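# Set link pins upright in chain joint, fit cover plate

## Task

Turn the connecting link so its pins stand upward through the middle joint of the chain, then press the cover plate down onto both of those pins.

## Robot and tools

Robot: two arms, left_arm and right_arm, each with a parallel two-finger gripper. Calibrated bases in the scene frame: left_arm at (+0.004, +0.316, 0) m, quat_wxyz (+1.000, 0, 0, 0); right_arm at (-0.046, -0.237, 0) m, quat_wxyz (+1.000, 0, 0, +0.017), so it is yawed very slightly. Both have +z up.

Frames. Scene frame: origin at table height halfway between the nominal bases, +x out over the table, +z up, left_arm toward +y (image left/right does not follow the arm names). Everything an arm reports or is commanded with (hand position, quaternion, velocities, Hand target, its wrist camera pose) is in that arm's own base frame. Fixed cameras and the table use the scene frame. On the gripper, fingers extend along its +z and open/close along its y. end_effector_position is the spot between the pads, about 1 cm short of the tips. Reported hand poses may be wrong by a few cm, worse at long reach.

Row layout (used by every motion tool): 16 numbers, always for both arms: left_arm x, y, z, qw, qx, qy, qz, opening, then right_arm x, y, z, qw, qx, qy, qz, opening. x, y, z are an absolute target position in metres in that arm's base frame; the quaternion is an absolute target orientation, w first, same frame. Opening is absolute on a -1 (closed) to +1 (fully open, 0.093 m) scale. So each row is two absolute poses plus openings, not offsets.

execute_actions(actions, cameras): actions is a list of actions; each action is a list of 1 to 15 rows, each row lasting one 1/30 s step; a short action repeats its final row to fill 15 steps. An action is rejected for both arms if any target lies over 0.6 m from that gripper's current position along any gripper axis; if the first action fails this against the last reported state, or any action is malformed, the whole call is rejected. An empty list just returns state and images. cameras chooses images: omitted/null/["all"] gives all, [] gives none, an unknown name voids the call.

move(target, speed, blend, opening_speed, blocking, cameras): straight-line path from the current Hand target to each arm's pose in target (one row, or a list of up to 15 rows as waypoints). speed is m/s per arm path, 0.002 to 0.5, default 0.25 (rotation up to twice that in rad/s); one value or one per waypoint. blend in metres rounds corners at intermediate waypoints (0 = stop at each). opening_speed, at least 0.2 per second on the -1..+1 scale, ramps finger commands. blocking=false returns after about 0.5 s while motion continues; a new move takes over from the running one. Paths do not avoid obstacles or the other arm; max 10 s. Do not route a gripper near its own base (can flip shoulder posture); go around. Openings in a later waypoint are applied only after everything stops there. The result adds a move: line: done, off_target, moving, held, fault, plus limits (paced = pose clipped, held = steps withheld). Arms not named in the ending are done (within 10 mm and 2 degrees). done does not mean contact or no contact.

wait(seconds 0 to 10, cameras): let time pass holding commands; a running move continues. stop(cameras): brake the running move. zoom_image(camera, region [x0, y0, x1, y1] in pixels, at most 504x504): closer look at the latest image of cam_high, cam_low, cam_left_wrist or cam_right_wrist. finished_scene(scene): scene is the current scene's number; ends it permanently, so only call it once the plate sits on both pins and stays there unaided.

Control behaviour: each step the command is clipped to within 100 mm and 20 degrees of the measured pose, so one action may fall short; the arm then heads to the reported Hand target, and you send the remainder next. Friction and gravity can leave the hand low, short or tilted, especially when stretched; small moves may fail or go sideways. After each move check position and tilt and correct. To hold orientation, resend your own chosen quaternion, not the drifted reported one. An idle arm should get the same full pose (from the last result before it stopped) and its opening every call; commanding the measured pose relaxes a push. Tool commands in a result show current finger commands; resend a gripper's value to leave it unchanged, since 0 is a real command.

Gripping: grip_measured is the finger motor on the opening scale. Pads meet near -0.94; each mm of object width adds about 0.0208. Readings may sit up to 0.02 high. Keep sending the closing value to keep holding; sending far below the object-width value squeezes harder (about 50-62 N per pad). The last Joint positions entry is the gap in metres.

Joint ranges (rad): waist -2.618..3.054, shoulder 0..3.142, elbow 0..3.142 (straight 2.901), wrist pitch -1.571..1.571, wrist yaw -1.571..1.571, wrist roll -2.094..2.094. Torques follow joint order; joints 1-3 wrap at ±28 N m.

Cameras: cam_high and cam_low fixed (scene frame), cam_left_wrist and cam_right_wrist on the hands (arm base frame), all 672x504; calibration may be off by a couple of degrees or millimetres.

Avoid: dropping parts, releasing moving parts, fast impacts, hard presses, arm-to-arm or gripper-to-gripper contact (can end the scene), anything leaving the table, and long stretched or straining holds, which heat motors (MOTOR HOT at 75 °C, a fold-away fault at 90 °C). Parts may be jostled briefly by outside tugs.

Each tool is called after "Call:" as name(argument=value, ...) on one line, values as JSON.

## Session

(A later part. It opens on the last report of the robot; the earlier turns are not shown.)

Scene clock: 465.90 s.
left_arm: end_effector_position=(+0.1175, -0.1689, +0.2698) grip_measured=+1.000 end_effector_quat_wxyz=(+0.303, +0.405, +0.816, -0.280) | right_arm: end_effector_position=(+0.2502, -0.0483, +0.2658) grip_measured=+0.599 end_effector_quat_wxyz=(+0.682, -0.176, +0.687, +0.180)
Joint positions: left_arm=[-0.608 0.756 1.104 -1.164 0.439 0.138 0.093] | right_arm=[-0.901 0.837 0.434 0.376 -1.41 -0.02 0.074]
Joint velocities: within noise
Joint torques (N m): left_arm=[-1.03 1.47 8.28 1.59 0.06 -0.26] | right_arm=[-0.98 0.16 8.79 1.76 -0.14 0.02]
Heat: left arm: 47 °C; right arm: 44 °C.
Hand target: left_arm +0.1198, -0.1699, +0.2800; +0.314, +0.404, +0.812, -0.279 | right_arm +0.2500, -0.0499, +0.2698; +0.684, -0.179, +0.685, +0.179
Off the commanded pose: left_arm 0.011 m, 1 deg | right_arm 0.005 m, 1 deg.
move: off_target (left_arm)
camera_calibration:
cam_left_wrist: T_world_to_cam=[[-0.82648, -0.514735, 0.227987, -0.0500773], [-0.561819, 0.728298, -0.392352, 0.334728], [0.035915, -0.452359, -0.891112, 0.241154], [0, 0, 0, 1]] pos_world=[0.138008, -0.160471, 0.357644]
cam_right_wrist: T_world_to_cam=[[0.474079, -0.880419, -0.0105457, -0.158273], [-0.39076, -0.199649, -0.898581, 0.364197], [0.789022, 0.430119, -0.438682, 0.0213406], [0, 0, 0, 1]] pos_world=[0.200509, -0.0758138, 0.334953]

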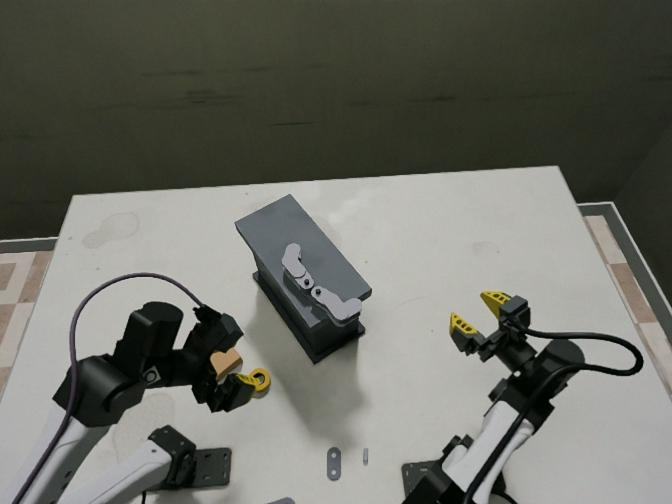

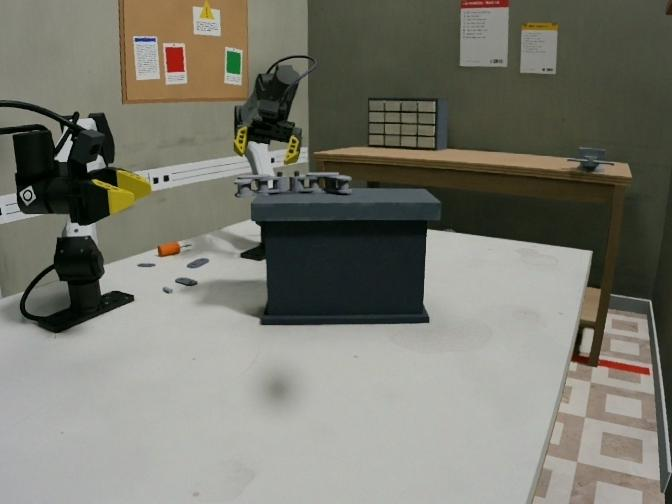

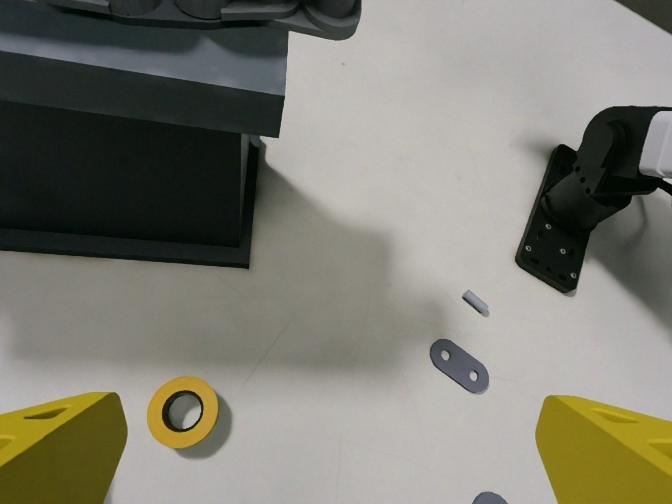

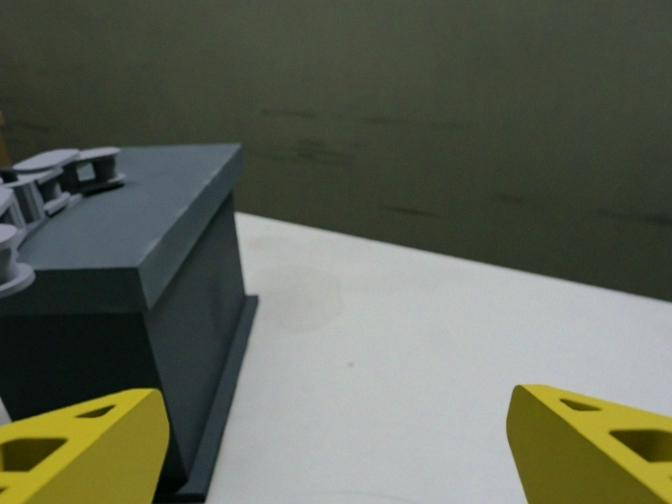

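Call:
move(target=[-0.02, -0.25, 0.22, 0, 0.7071, 0.7071, 0, 1, 0.25, -0.05, 0.27, 0.6841, -0.1788, 0.6841, 0.1788, 0.6])

Call:
zoom_image(camera="cam_left_wrist", region=[100, 50, 604, 504])

Scene clock: 473.53 s.
left_arm: end_effector_position=(-0.0180, -0.2454, +0.2122) grip_measured=+1.000 end_effector_quat_wxyz=(+0.027, +0.702, +0.711, -0.032) | right_arm: end_effector_position=(+0.2501, -0.0482, +0.2665) grip_measured=+0.599 end_effector_quat_wxyz=(+0.683, -0.177, +0.686, +0.179)
Joint positions: left_arm=[-1.644 1.442 1.518 -1.563 0 -0.086 0.093] | right_arm=[-0.901 0.837 0.434 0.383 -1.41 -0.015 0.074]
Joint velocities: within noise
Joint torques (N m): left_arm=[-0.88 -4.19 8.18 0.43 -0.01 -0.1] | right_arm=[-0.98 0.01 8.43 1.7 -0.12 0.05]
Heat: left arm: 46 °C; right arm: 44 °C.
Hand target: left_arm -0.0200, -0.2499, +0.2192; +0.033, +0.706, +0.706, -0.039 | right_arm +0.2500, -0.0499, +0.2699; +0.684, -0.179, +0.685, +0.179
Off the commanded pose: left_arm 0.009 m, 5 deg | right_arm 0.004 m, 0 deg.
joint sent to its limit (left arm) — joint 4 (wrist pitch), lower limit. The joint targets are off in orientation, not in position.
move: off_target (left_arm)
camera_calibration:
cam_left_wrist: T_world_to_cam=[[-0.999481, -0.0269034, 0.0177248, -0.0270614], [-0.0196691, 0.94528, 0.325666, 0.202385], [-0.0255164, 0.325148, -0.945319, 0.36133], [0, 0, 0, 1]] pos_world=[-0.0138468, -0.309524, 0.276142]
cam_right_wrist: T_world_to_cam=[[0.474754, -0.880079, -0.00837039, -0.158886], [-0.388726, -0.201144, -0.899129, 0.364422], [0.789621, 0.430119, -0.437603, 0.021224], [0, 0, 0, 1]] pos_world=[0.200333, -0.0756596, 0.335621]

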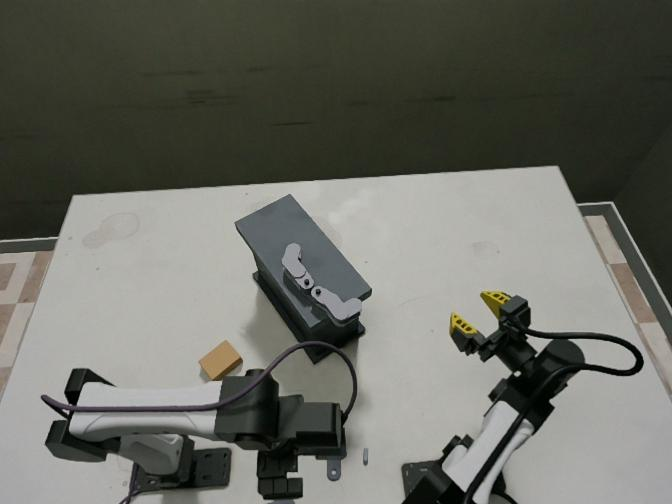

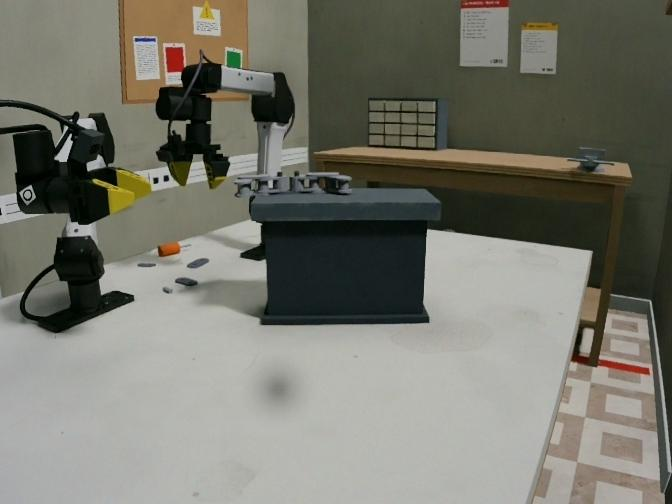

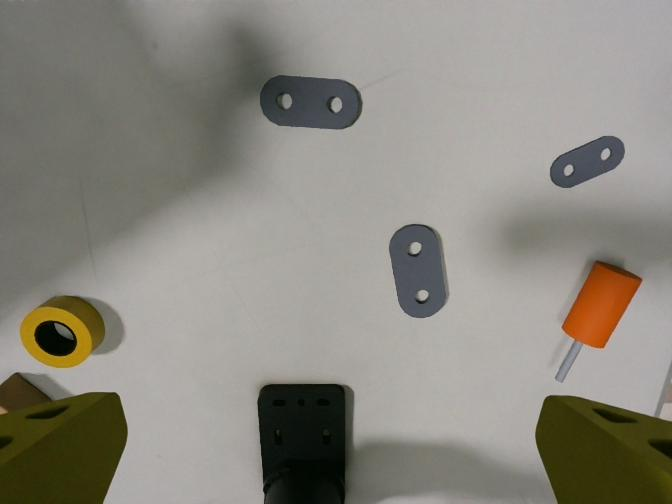

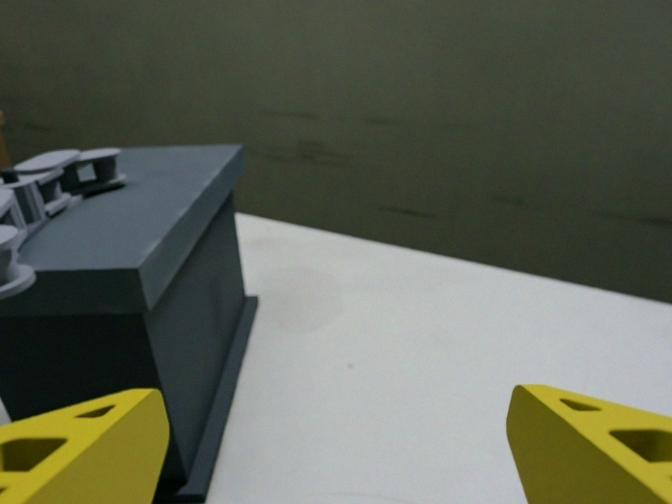

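Scaled by 1.000.

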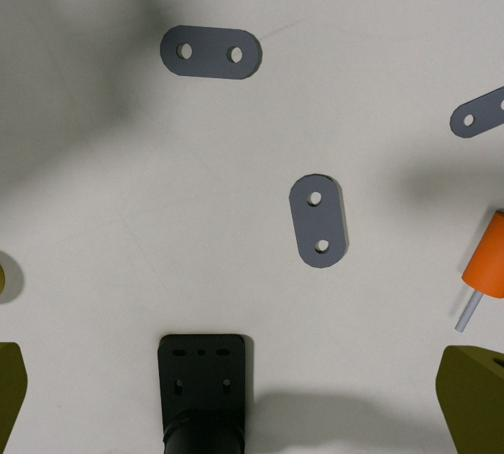

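Call:
zoom_image(camera="cam_high", region=[270, 230, 370, 330])

Scaled by 5.040 from the camera's 672x504 image, which has a finer 960x720 frame.

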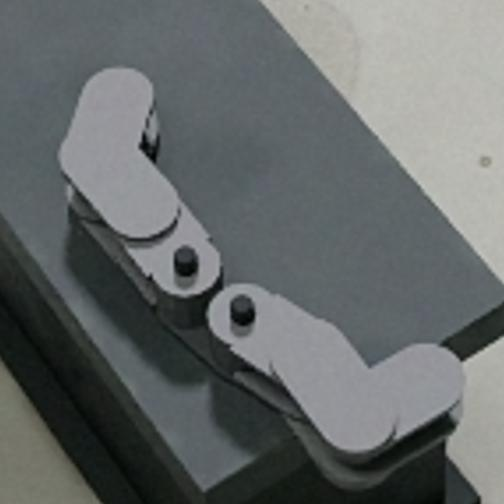

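Call:
move(target=[[0.12, -0.17, 0.28, 0.3137, 0.4034, 0.8115, -0.278, 1, 0.25, -0.05, 0.28, 0.6841, -0.1788, 0.6841, 0.1788, 0.6],[0.222, -0.191, 0.34, 0.5906, 0.3657, 0.6334, -0.341, 1, 0.22, 0.12, 0.28, 0.342, 0, 0.94, 0, 0.6],[0.222, -0.191, 0.34, 0.5906, 0.3657, 0.6334, -0.341, 1, 0.0554, 0.2366, 0.16, 0, 0.041, 0.9992, 0, 0.6]], speed=[0.25, 0.25, 0.25], blend=[0.04, 0.04, 0])

Scene clock: 553.03 s.
left_arm: end_effector_position=(+0.2205, -0.1902, +0.3408) grip_measured=+1.000 end_effector_quat_wxyz=(+0.590, +0.366, +0.636, -0.335) | right_arm: end_effector_position=(+0.0585, +0.2338, +0.1642) grip_measured=+0.599 end_effector_quat_wxyz=(+0.006, +0.040, +0.999, -0.001)
Joint positions: left_arm=[-0.325 0.747 0.782 -0.138 0.71 0.072 0.093] | right_arm=[1.334 1.458 1.34 -1.452 0.012 1.414 0.074]
Joint velocities: within noise
Joint torques (N m): left_arm=[0.51 0.18 5.64 2.1 0.2 -0.28] | right_arm=[0.2 -4.14 5.6 0.52 -0.1 0.06]
Heat: left arm: 42 °C; right arm: 45 °C.
Hand target: left_arm +0.2220, -0.1909, +0.3400; +0.591, +0.366, +0.634, -0.341 | right_arm +0.0555, +0.2365, +0.1600; +0.000, +0.041, +0.999, +0.000
Off the commanded pose: left_arm 0.002 m, 1 deg | right_arm 0.006 m, 1 deg.
move: done
camera_calibration:
cam_left_wrist: T_world_to_cam=[[-0.865504, -0.500797, 0.0102797, 0.0933269], [-0.244916, 0.405197, -0.880813, 0.47111], [0.436943, -0.764864, -0.473353, 0.000842048], [0, 0, 0, 1]] pos_world=[0.195789, -0.14351, 0.414399]
cam_right_wrist: T_world_to_cam=[[-0.0837104, -0.99638, 0.0148298, 0.235403], [-0.902199, 0.0821001, 0.423434, 0.00135618], [-0.423119, 0.0220664, -0.905805, 0.249667], [0, 0, 0, 1]] pos_world=[0.126568, 0.22893, 0.222085]

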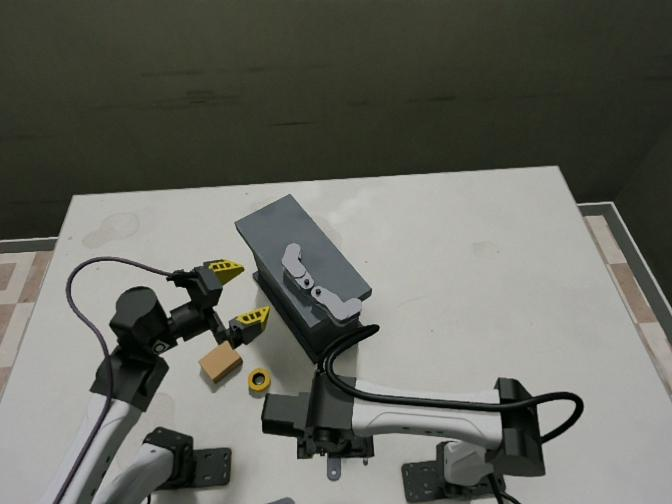

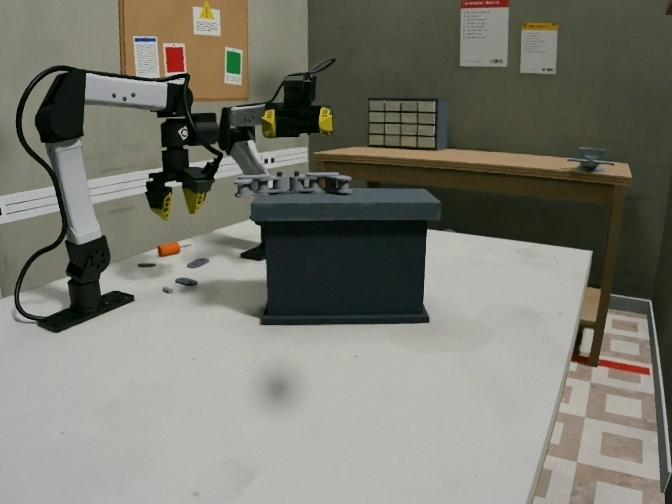

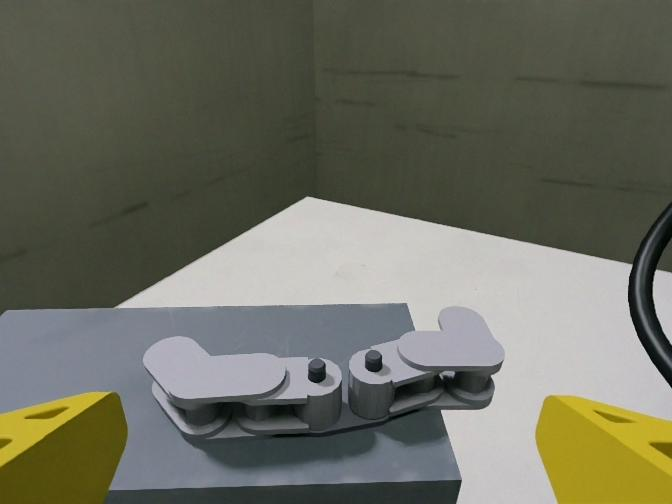

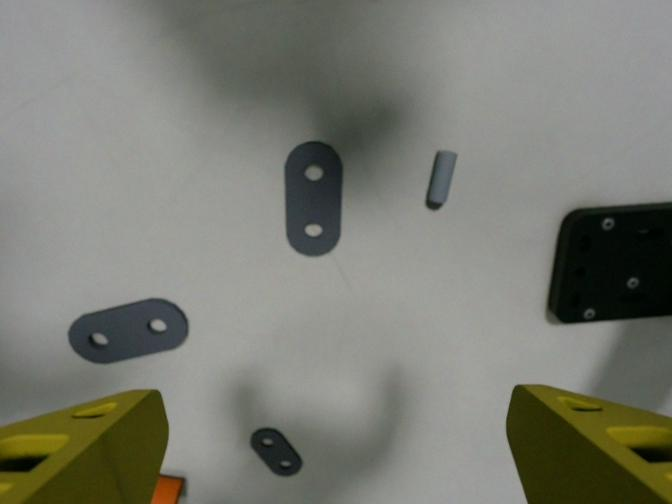

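Call:
move(target=[0.222, -0.191, 0.34, 0.5906, 0.3657, 0.6334, -0.341, 1, 0.0530, 0.2440, 0.06, 0, 0.0506, 0.9987, 0, 0.2])

Scene clock: 564.17 s.
left_arm: end_effector_position=(+0.2205, -0.1903, +0.3408) grip_measured=+1.000 end_effector_quat_wxyz=(+0.590, +0.366, +0.636, -0.336) | right_arm: end_effector_position=(+0.0563, +0.2426, +0.0647) grip_measured=+0.201 end_effector_quat_wxyz=(+0.005, +0.050, +0.999, +0.001)
Joint positions: left_arm=[-0.325 0.747 0.782 -0.138 0.711 0.072 0.093] | right_arm=[1.349 1.517 0.996 -1.046 0.01 1.45 0.055]
Joint velocities: within noise
Joint torques (N m): left_arm=[0.5 0.2 5.65 2.1 0.19 -0.28] | right_arm=[0.17 -4.12 5.52 0.48 0.01 0.07]
Heat: left arm: 43 °C; right arm: 44 °C.
Hand target: left_arm +0.2219, -0.1909, +0.3400; +0.590, +0.366, +0.634, -0.341 | right_arm +0.0530, +0.2439, +0.0601; +0.000, +0.051, +0.999, +0.000
Off the commanded pose: left_arm 0.002 m, 1 deg | right_arm 0.006 m, 1 deg.
move: done
camera_calibration:
cam_left_wrist: T_world_to_cam=[[-0.865694, -0.500468, 0.0103091, 0.0933572], [-0.244774, 0.405257, -0.880825, 0.471098], [0.436647, -0.765048, -0.47333, 0.000865643], [0, 0, 0, 1]] pos_world=[0.195753, -0.143531, 0.414402]
cam_right_wrist: T_world_to_cam=[[-0.104182, -0.994493, 0.0114253, 0.246419], [-0.899487, 0.099118, 0.425558, 0.0362879], [-0.424346, 0.0340584, -0.904859, 0.155575], [0, 0, 0, 1]] pos_world=[0.124331, 0.236167, 0.122516]

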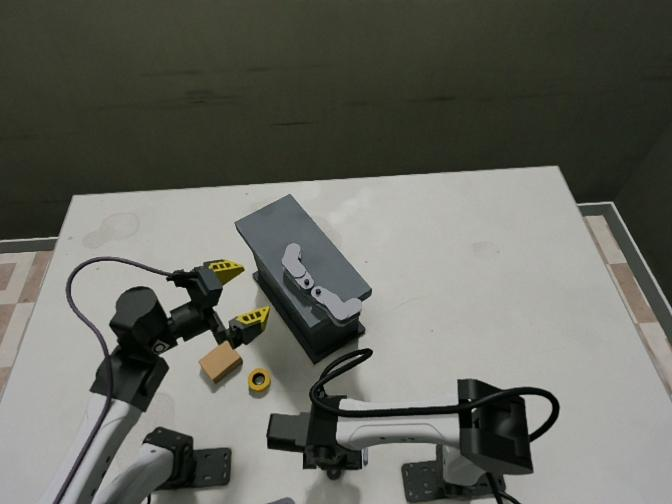

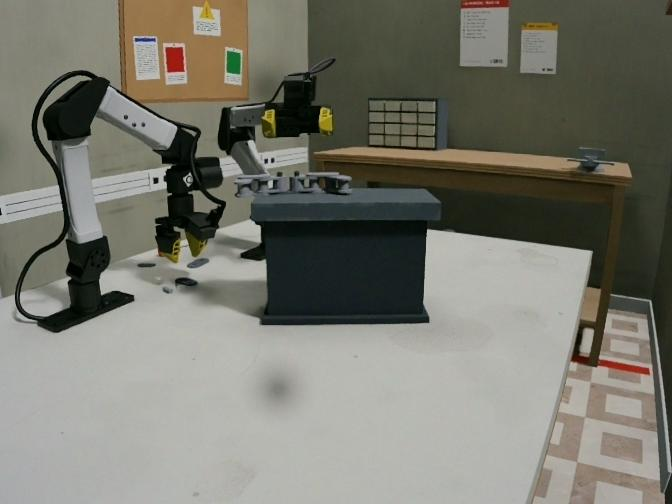

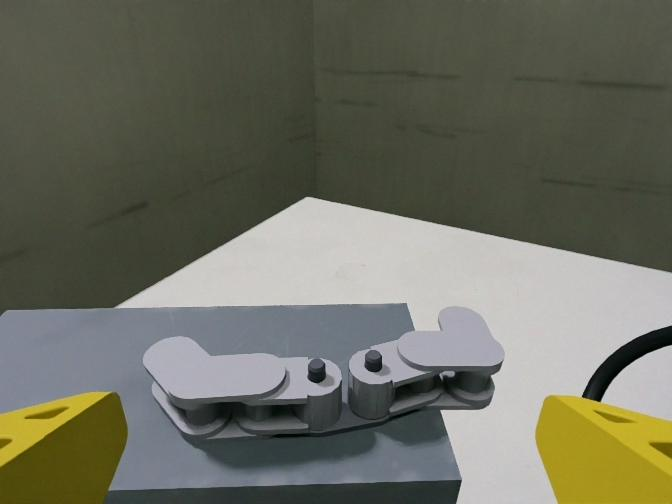

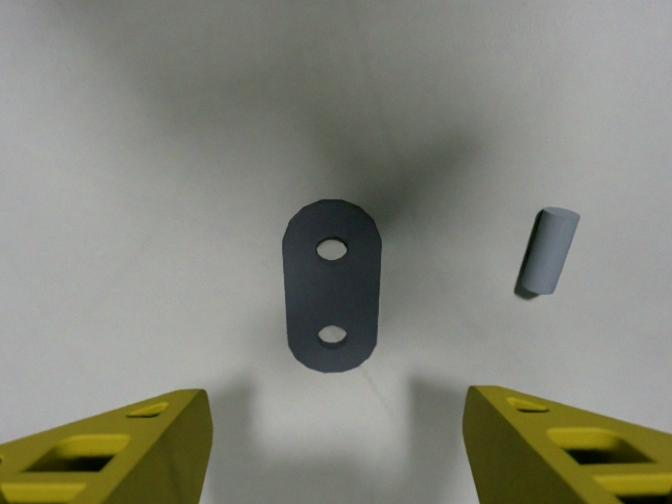

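Call:
move(target=[0.222, -0.191, 0.34, 0.5906, 0.3657, 0.6334, -0.341, 1, 0.0523, 0.2445, 0.012, 0, 0.0506, 0.9987, 0, 0.0], speed=0.08, cameras=["cam_low", "cam_right_wrist"])

Call:
zoom_image(camera="cam_low", region=[140, 200, 260, 310])

Scene clock: 574.40 s.
left_arm: end_effector_position=(+0.2205, -0.1903, +0.3408) grip_measured=+1.000 end_effector_quat_wxyz=(+0.590, +0.366, +0.636, -0.336) | right_arm: end_effector_position=(+0.0557, +0.2438, +0.0165) grip_measured=+0.002 end_effector_quat_wxyz=(+0.005, +0.050, +0.999, +0.001)
Joint positions: left_arm=[-0.325 0.747 0.782 -0.138 0.711 0.072 0.093] | right_arm=[1.353 1.596 0.867 -0.838 0.01 1.453 0.045]
Joint velocities: left_arm=[0.007 -0.002 0.002 -0.022 -0.037 -0.154 0] | right_arm=[within noise]
Joint torques (N m): left_arm=[0.51 0.2 5.64 2.1 0.19 -0.28] | right_arm=[0.38 -4.63 5.01 0.51 -0.04 0.05]
Heat: left arm: 44 °C; right arm: 44 °C.
Hand target: left_arm +0.2220, -0.1909, +0.3400; +0.590, +0.366, +0.634, -0.341 | right_arm +0.0522, +0.2443, +0.0121; +0.000, +0.050, +0.999, +0.000
Off the commanded pose: left_arm 0.002 m, 1 deg | right_arm 0.006 m, 1 deg.
move: done
camera_calibration:
cam_right_wrist: T_world_to_cam=[[-0.103801, -0.994528, 0.0117739, 0.248134], [-0.899487, 0.09892, 0.425603, 0.0561902], [-0.424439, 0.0335876, -0.904833, 0.111773], [0, 0, 0, 1]] pos_world=[0.12374, 0.237463, 0.0742995]
Images, in order (width x height): cam_low 672x504, cam_right_wrist 672x504.

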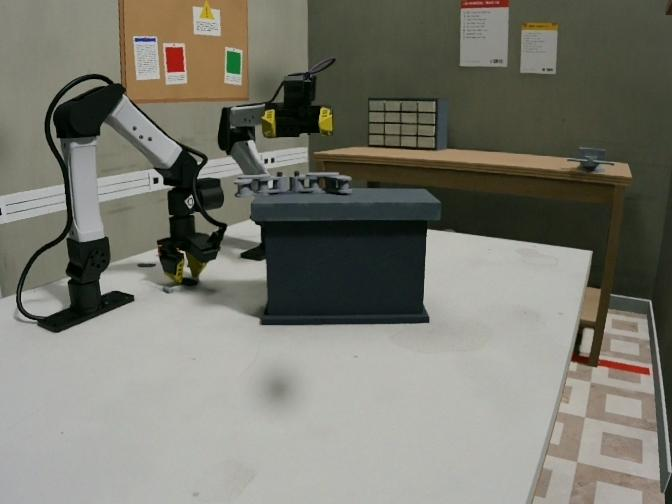

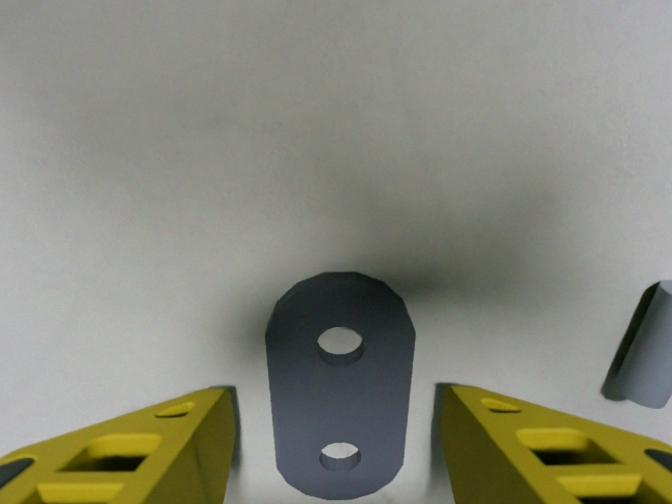

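Scaled by 4.200 from the camera's 672x504 image, which has a finer 960x720 frame.

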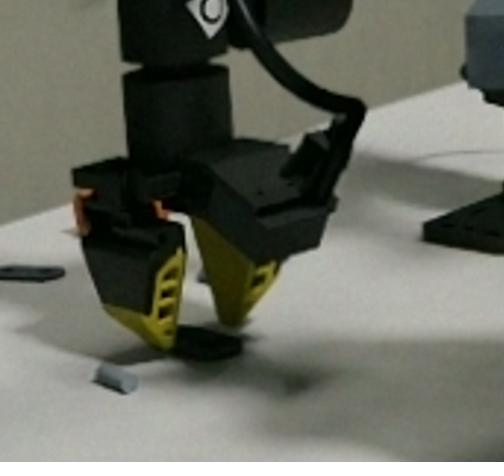

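Call:
move(target=[0.222, -0.191, 0.34, 0.5906, 0.3657, 0.6334, -0.341, 1, 0.0520, 0.2445, 0.0065, 0, 0.0506, 0.9987, 0, 0.0], speed=0.05, cameras=["cam_low", "cam_right_wrist"])

Call:
zoom_image(camera="cam_low", region=[140, 200, 260, 310])

Scene clock: 584.43 s.
left_arm: end_effector_position=(+0.2205, -0.1903, +0.3408) grip_measured=+1.000 end_effector_quat_wxyz=(+0.590, +0.366, +0.636, -0.336) | right_arm: end_effector_position=(+0.0558, +0.2444, +0.0115) grip_measured=+0.002 end_effector_quat_wxyz=(+0.005, +0.051, +0.999, +0.002)
Joint positions: left_arm=[-0.325 0.747 0.782 -0.138 0.711 0.072 0.093] | right_arm=[1.353 1.606 0.855 -0.814 0.01 1.454 0.045]
Joint velocities: within noise
Joint torques (N m): left_arm=[0.51 0.17 5.65 2.09 0.19 -0.28] | right_arm=[0.46 -4.64 4.64 0.52 -0.06 0.09]
Heat: left arm: 44 °C; right arm: 43 °C.
Hand target: left_arm +0.2220, -0.1909, +0.3400; +0.590, +0.366, +0.634, -0.341 | right_arm +0.0519, +0.2443, +0.0066; +0.000, +0.050, +0.999, +0.000
Off the commanded pose: left_arm 0.002 m, 1 deg | right_arm 0.006 m, 1 deg.
move: done
camera_calibration:
cam_right_wrist: T_world_to_cam=[[-0.104944, -0.994429, 0.00986747, 0.248809], [-0.899548, 0.099152, 0.42542, 0.0583493], [-0.424028, 0.0357688, -0.904942, 0.106668], [0, 0, 0, 1]] pos_world=[0.123829, 0.237822, 0.0692505]
Images, in order (width x height): cam_low 672x504, cam_right_wrist 672x504.

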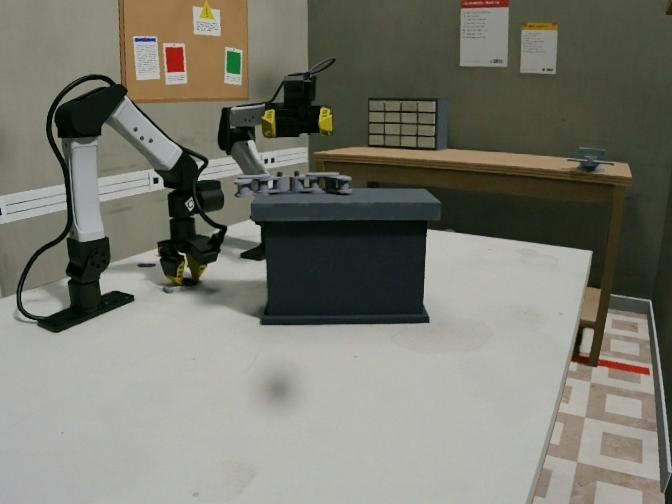

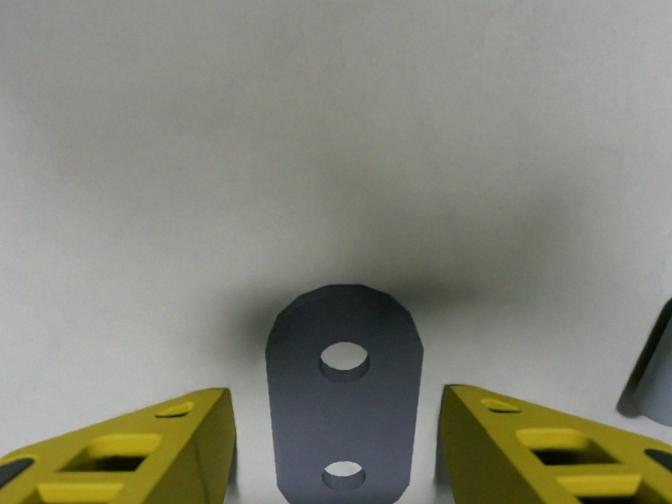

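Scaled by 4.200 from the camera's 672x504 image, which has a finer 960x720 frame.

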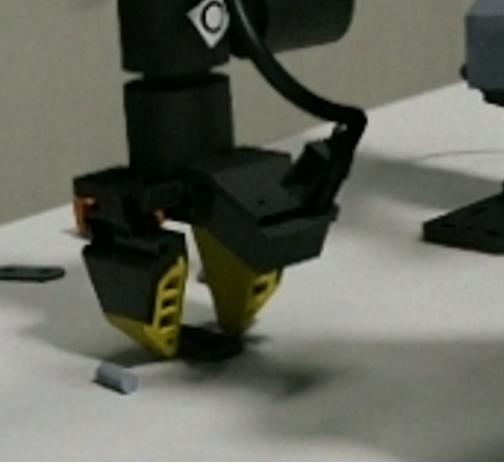

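Call:
move(target=[0.222, -0.191, 0.34, 0.5906, 0.3657, 0.6334, -0.341, 1, 0.0520, 0.2445, 0.0065, 0, 0.0506, 0.9987, 0, -0.65], opening_speed=0.5, cameras=["cam_right_wrist"])

Call:
move(target=[0.222, -0.191, 0.34, 0.5906, 0.3657, 0.6334, -0.341, 1, 0.0520, 0.2445, 0.09, 0, 0.0506, 0.9987, 0, -0.65], speed=0.15, cameras=["cam_low", "cam_right_wrist"])

Call:
zoom_image(camera="cam_low", region=[140, 180, 260, 290])

Scene clock: 591.60 s.
left_arm: end_effector_position=(+0.2204, -0.1903, +0.3408) grip_measured=+1.000 end_effector_quat_wxyz=(+0.590, +0.366, +0.636, -0.336) | right_arm: end_effector_position=(+0.0559, +0.2447, +0.0115) grip_measured=-0.454 end_effector_quat_wxyz=(+0.005, +0.051, +0.999, +0.002)
Joint positions: left_arm=[-0.325 0.747 0.782 -0.138 0.711 0.072 0.093] | right_arm=[1.353 1.606 0.855 -0.813 0.01 1.455 0.023]
Joint velocities: within noise
Joint torques (N m): left_arm=[0.51 0.18 5.64 2.09 0.19 -0.28] | right_arm=[0.16 -4.34 4.81 0.52 -0.06 0.09]
Heat: left arm: 44 °C; right arm: 43 °C.
Hand target: left_arm +0.2219, -0.1909, +0.3400; +0.590, +0.366, +0.634, -0.341 | right_arm +0.0519, +0.2443, +0.0066; +0.000, +0.050, +0.999, +0.000
Off the commanded pose: left_arm 0.002 m, 1 deg | right_arm 0.006 m, 1 deg.
move: done
camera_calibration:
cam_right_wrist: T_world_to_cam=[[-0.105325, -0.9944, 0.00872647, 0.249112], [-0.899615, 0.0990181, 0.425309, 0.0584135], [-0.423791, 0.0369453, -0.905006, 0.106385], [0, 0, 0, 1]] pos_world=[0.123872, 0.238002, 0.0692615]
Images, in order (width x height): cam_right_wrist 672x504.

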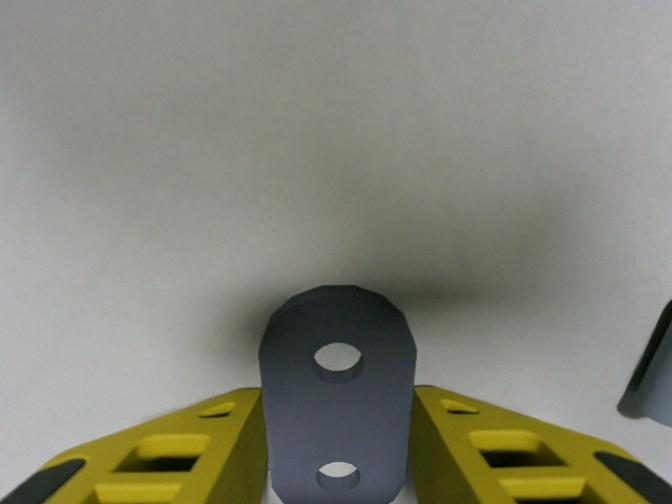

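Scene clock: 592.97 s.
left_arm: end_effector_position=(+0.2204, -0.1903, +0.3408) grip_measured=+1.000 end_effector_quat_wxyz=(+0.590, +0.366, +0.636, -0.336) | right_arm: end_effector_position=(+0.0556, +0.2436, +0.0836) grip_measured=-0.454 end_effector_quat_wxyz=(+0.004, +0.051, +0.999, -0.005)
Joint positions: left_arm=[-0.325 0.747 0.782 -0.138 0.711 0.072 0.093] | right_arm=[1.353 1.513 1.069 -1.135 0.01 1.455 0.023]
Joint velocities: within noise
Joint torques (N m): left_arm=[0.5 0.18 5.64 2.1 0.19 -0.28] | right_arm=[0.36 -6.49 7.86 0.2 -0.03 0.06]
Heat: left arm: 44 °C; right arm: 43 °C.
Hand target: left_arm +0.2219, -0.1909, +0.3400; +0.590, +0.366, +0.634, -0.341 | right_arm +0.0520, +0.2444, +0.0899; +0.000, +0.050, +0.999, +0.000
Off the commanded pose: left_arm 0.002 m, 1 deg | right_arm 0.007 m, 1 deg.
move: done
camera_calibration:
cam_right_wrist: T_world_to_cam=[[-0.105275, -0.994174, 0.0231289, 0.246104], [-0.898279, 0.105047, 0.426685, 0.0259857], [-0.426628, 0.0241432, -0.904105, 0.174764], [0, 0, 0, 1]] pos_world=[0.12381, 0.237721, 0.141225]
Images, in order (width x height): cam_low 672x504, cam_right_wrist 672x504.

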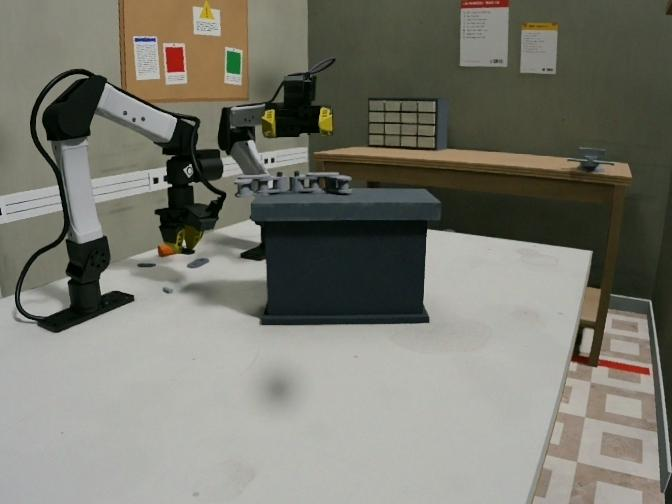

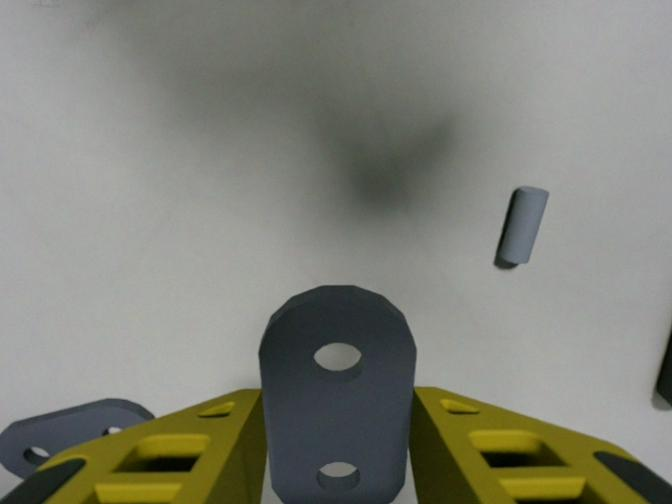

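Scaled by 4.200 from the camera's 672x504 image, which has a finer 960x720 frame.

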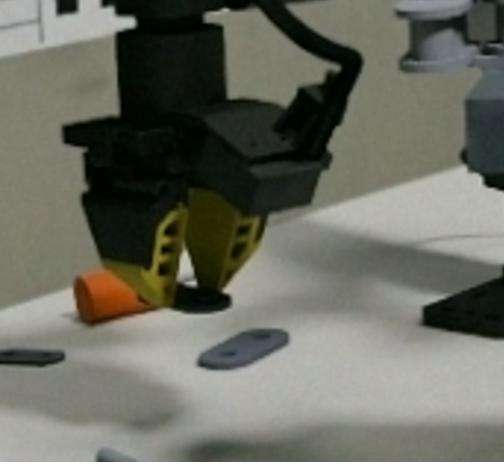

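Call:
move(target=[[0.222, -0.191, 0.34, 0.5906, 0.3657, 0.6334, -0.341, 1, 0.08, 0.245, 0.31, 0, 0.0506, 0.9987, 0, -0.65],[0.207, -0.165, 0.34, 0.5906, 0.3657, 0.6334, -0.341, 1, 0.301, 0.211, 0.33, 0, -0.3795, 0.9252, 0, -0.65]], speed=0.2, blend=0.05)

Scene clock: 632.33 s.
left_arm: end_effector_position=(+0.2088, -0.1656, +0.3417) grip_measured=+1.000 end_effector_quat_wxyz=(+0.590, +0.361, +0.637, -0.341) | right_arm: end_effector_position=(+0.3002, +0.2115, +0.3289) grip_measured=-0.454 end_effector_quat_wxyz=(+0.239, -0.359, +0.900, +0.067)
Joint positions: left_arm=[-0.166 0.675 0.772 -0.208 0.87 0.077 0.093] | right_arm=[0.602 1.73 2.214 -1.553 -0.025 -0.15 0.023]
Joint velocities: within noise
Joint torques (N m): left_arm=[0.7 -0.5 5.49 1.78 0.22 -0.07] | right_arm=[-0.13 -5.96 7.28 1.22 0.06 -0.07]
Heat: left arm: 45 °C; right arm: 45 °C.
Hand target: left_arm +0.2070, -0.1651, +0.3400; +0.591, +0.366, +0.633, -0.341 | right_arm +0.3009, +0.2109, +0.3294; +0.238, -0.363, +0.899, +0.061
Off the commanded pose: left_arm 0.003 m, 1 deg | right_arm 0.001 m, 29 deg; orientation clipped.
joint sent to its limit (right arm) — joint 4 (wrist pitch), lower limit. The joint targets are off in orientation, not in position.
move: off_target (right_arm); limits=paced
camera_calibration:
cam_left_wrist: T_world_to_cam=[[-0.865661, -0.500089, 0.0232896, 0.091203], [-0.251699, 0.394539, -0.883734, 0.459769], [0.432757, -0.770876, -0.467409, 0.0230834], [0, 0, 0, 1]] pos_world=[0.184685, -0.117993, 0.414979]
cam_right_wrist: T_world_to_cam=[[0.670204, -0.739644, 0.0612692, -0.0648927], [-0.737984, -0.672905, -0.0507805, 0.417831], [0.0787878, -0.0111824, -0.996829, 0.387895], [0, 0, 0, 1]] pos_world=[0.321282, 0.237501, 0.411858]

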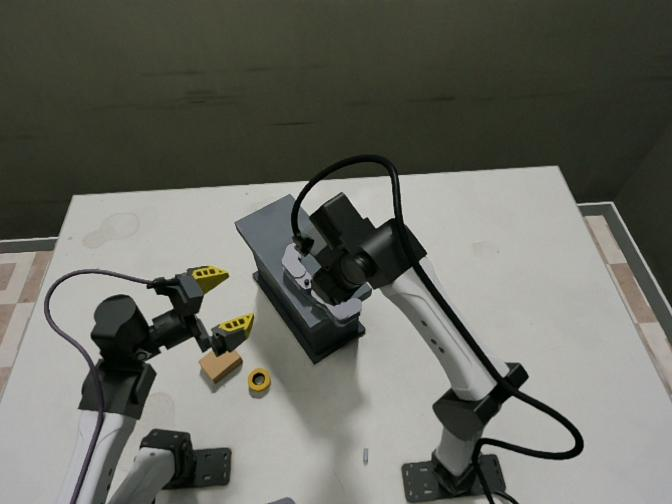

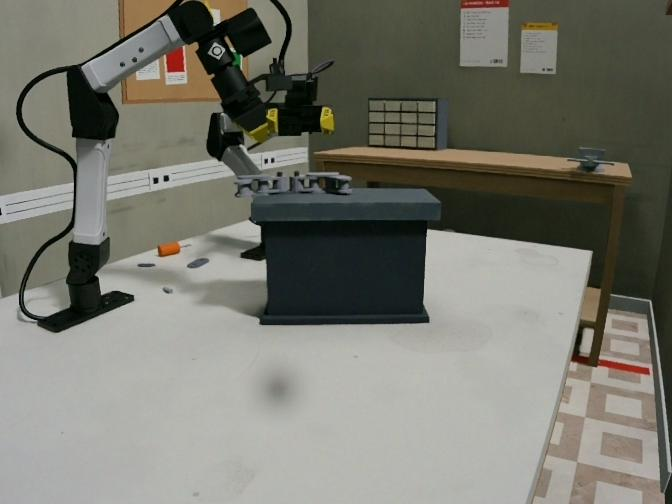

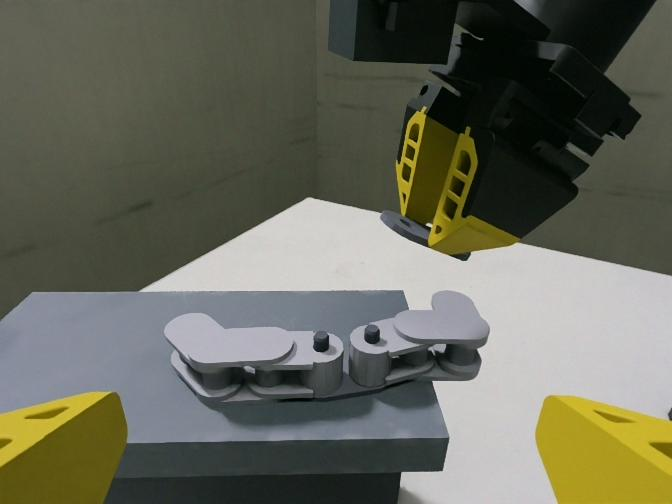

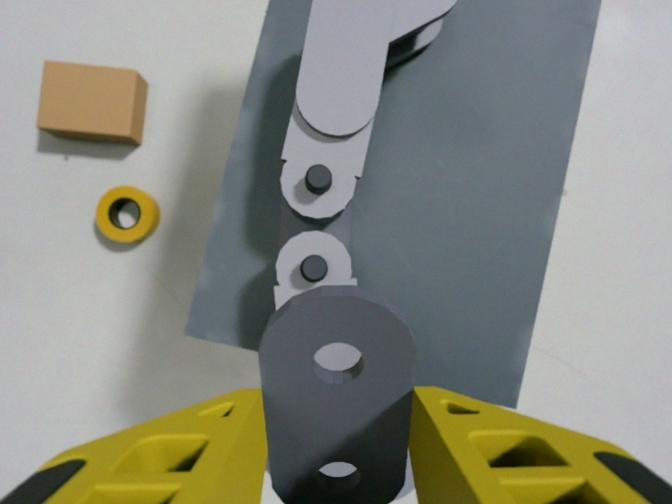

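Call:
move(target=[0.207, -0.165, 0.34, 0.5906, 0.3657, 0.6334, -0.341, 1, 0.336, 0.247, 0.305, 0.1633, -0.3352, 0.9260, 0.0591, -0.65], speed=0.1)

Scene clock: 687.87 s.
left_arm: end_effector_position=(+0.2087, -0.1657, +0.3417) grip_measured=+1.000 end_effector_quat_wxyz=(+0.590, +0.361, +0.637, -0.341) | right_arm: end_effector_position=(+0.3371, +0.2440, +0.3046) grip_measured=-0.454 end_effector_quat_wxyz=(+0.219, -0.331, +0.915, +0.073)
Joint positions: left_arm=[-0.166 0.675 0.772 -0.208 0.871 0.077 0.093] | right_arm=[0.617 1.93 2.379 -1.555 -0.024 -0.072 0.023]
Joint velocities: within noise
Joint torques (N m): left_arm=[0.69 -0.51 5.49 1.78 0.2 -0.08] | right_arm=[0.28 -8.03 7.49 1.32 -0.02 0.05]
Heat: left arm: 43 °C; right arm: 45 °C.
Hand target: left_arm +0.2070, -0.1651, +0.3400; +0.591, +0.366, +0.633, -0.341 | right_arm +0.3358, +0.2468, +0.3045; +0.217, -0.331, +0.915, +0.074
Off the commanded pose: left_arm 0.002 m, 1 deg | right_arm 0.003 m, 7 deg.
joint sent to its limit (right arm) — joint 4 (wrist pitch), lower limit. The joint targets are off in orientation, not in position.
move: off_target (right_arm)
camera_calibration:
cam_left_wrist: T_world_to_cam=[[-0.865863, -0.499742, 0.0232302, 0.0912544], [-0.251588, 0.394831, -0.883636, 0.459701], [0.432418, -0.770952, -0.467598, 0.0231792], [0, 0, 0, 1]] pos_world=[0.184646, -0.11803, 0.414927]
cam_right_wrist: T_world_to_cam=[[0.630863, -0.775577, 0.0221841, -0.0301311], [-0.775432, -0.631216, -0.0164845, 0.45769], [0.026788, -0.00680284, -0.999618, 0.378439], [0, 0, 0, 1]] pos_world=[0.363778, 0.268107, 0.386507]

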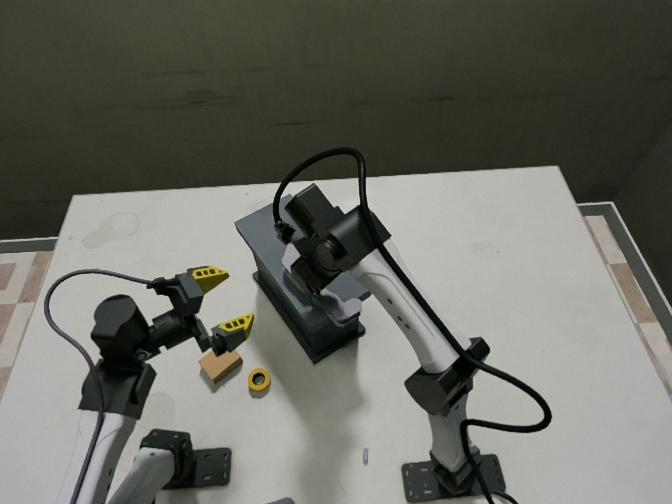

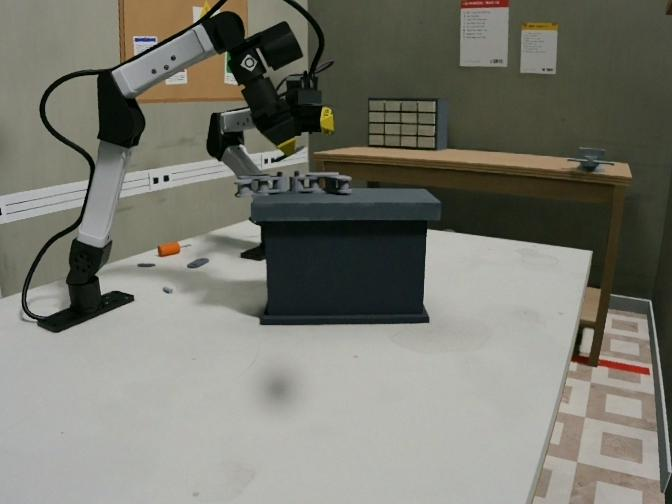

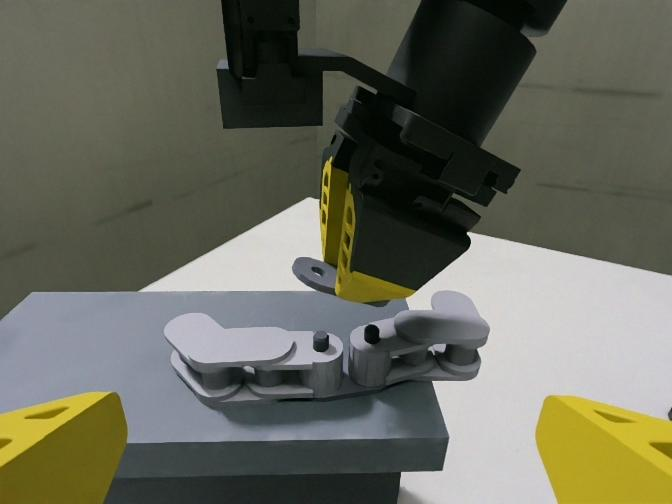

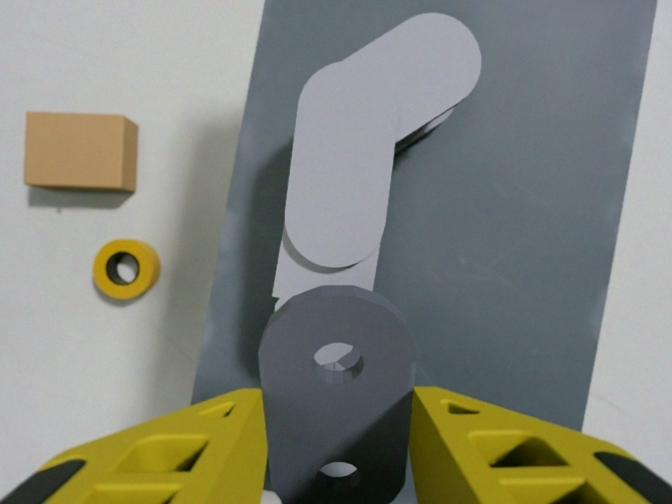

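Call:
zoom_image(camera="cam_left_wrist", region=[250, 130, 500, 330])

Scaled by 2.016 from the camera's 672x504 image, which has a finer 960x720 frame.

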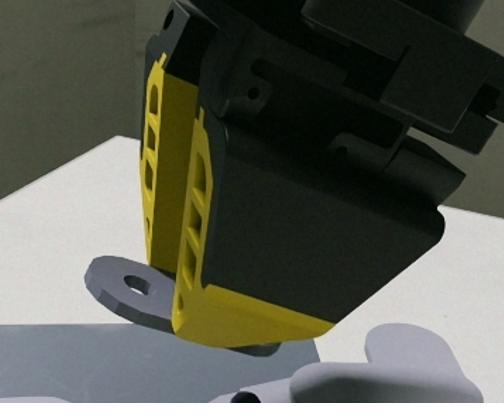

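Call:
move(target=[[0.207, -0.165, 0.34, 0.5906, 0.3657, 0.6334, -0.341, 1, 0.315, 0.20, 0.34, 0.2588, -0.20, 0.94, 0.06, -0.65],[0.207, -0.165, 0.34, 0.5906, 0.3657, 0.6334, -0.341, 1, 0.27, 0.03, 0.2, 0.1, 0, 0.995, 0, -0.65],[0.207, -0.165, 0.34, 0.5906, 0.3657, 0.6334, -0.341, 1, 0.26, -0.02, 0.05, 0, 0, 1, 0, -0.65]], speed=0.25, blend=[0.05,0.04,0], cameras=["cam_low","cam_right_wrist"])

Scene clock: 731.10 s.
left_arm: end_effector_position=(+0.2087, -0.1657, +0.3417) grip_measured=+1.000 end_effector_quat_wxyz=(+0.590, +0.361, +0.637, -0.341) | right_arm: end_effector_position=(+0.2581, -0.0202, +0.0528) grip_measured=-0.454 end_effector_quat_wxyz=(-0.002, +0.001, +1.000, -0.005)
Joint positions: left_arm=[-0.166 0.675 0.772 -0.208 0.871 0.077 0.093] | right_arm=[-0.071 1.576 1.004 -1.002 0.01 -0.069 0.023]
Joint velocities: within noise
Joint torques (N m): left_arm=[0.7 -0.5 5.49 1.78 0.2 -0.08] | right_arm=[-0.8 -5.19 5.68 0.53 -0.12 -0.08]
Heat: left arm: 43 °C; right arm: 43 °C.
Hand target: left_arm +0.2071, -0.1651, +0.3400; +0.591, +0.366, +0.634, -0.341 | right_arm +0.2600, -0.0200, +0.0501; +0.000, +0.000, +1.000, +0.000
Off the commanded pose: left_arm 0.002 m, 1 deg | right_arm 0.003 m, 1 deg.
move: done
camera_calibration:
cam_right_wrist: T_world_to_cam=[[-0.00570543, -0.99969, 0.0242308, -0.0199532], [-0.898634, 0.0157551, 0.438416, 0.246364], [-0.438662, -0.0192732, -0.898445, 0.241675], [0, 0, 0, 1]] pos_world=[0.327291, -0.0191707, 0.109606]
Images, in order (width x height): cam_low 672x504, cam_right_wrist 672x504.

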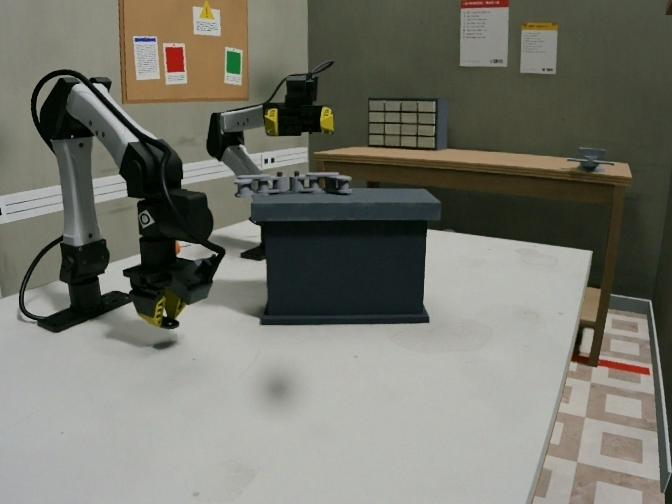

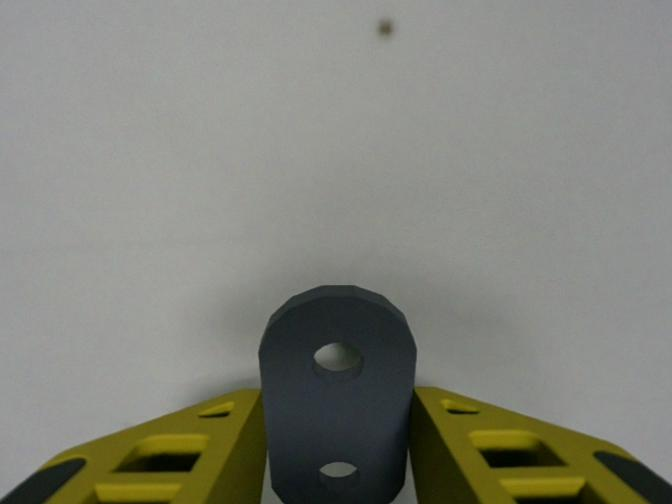

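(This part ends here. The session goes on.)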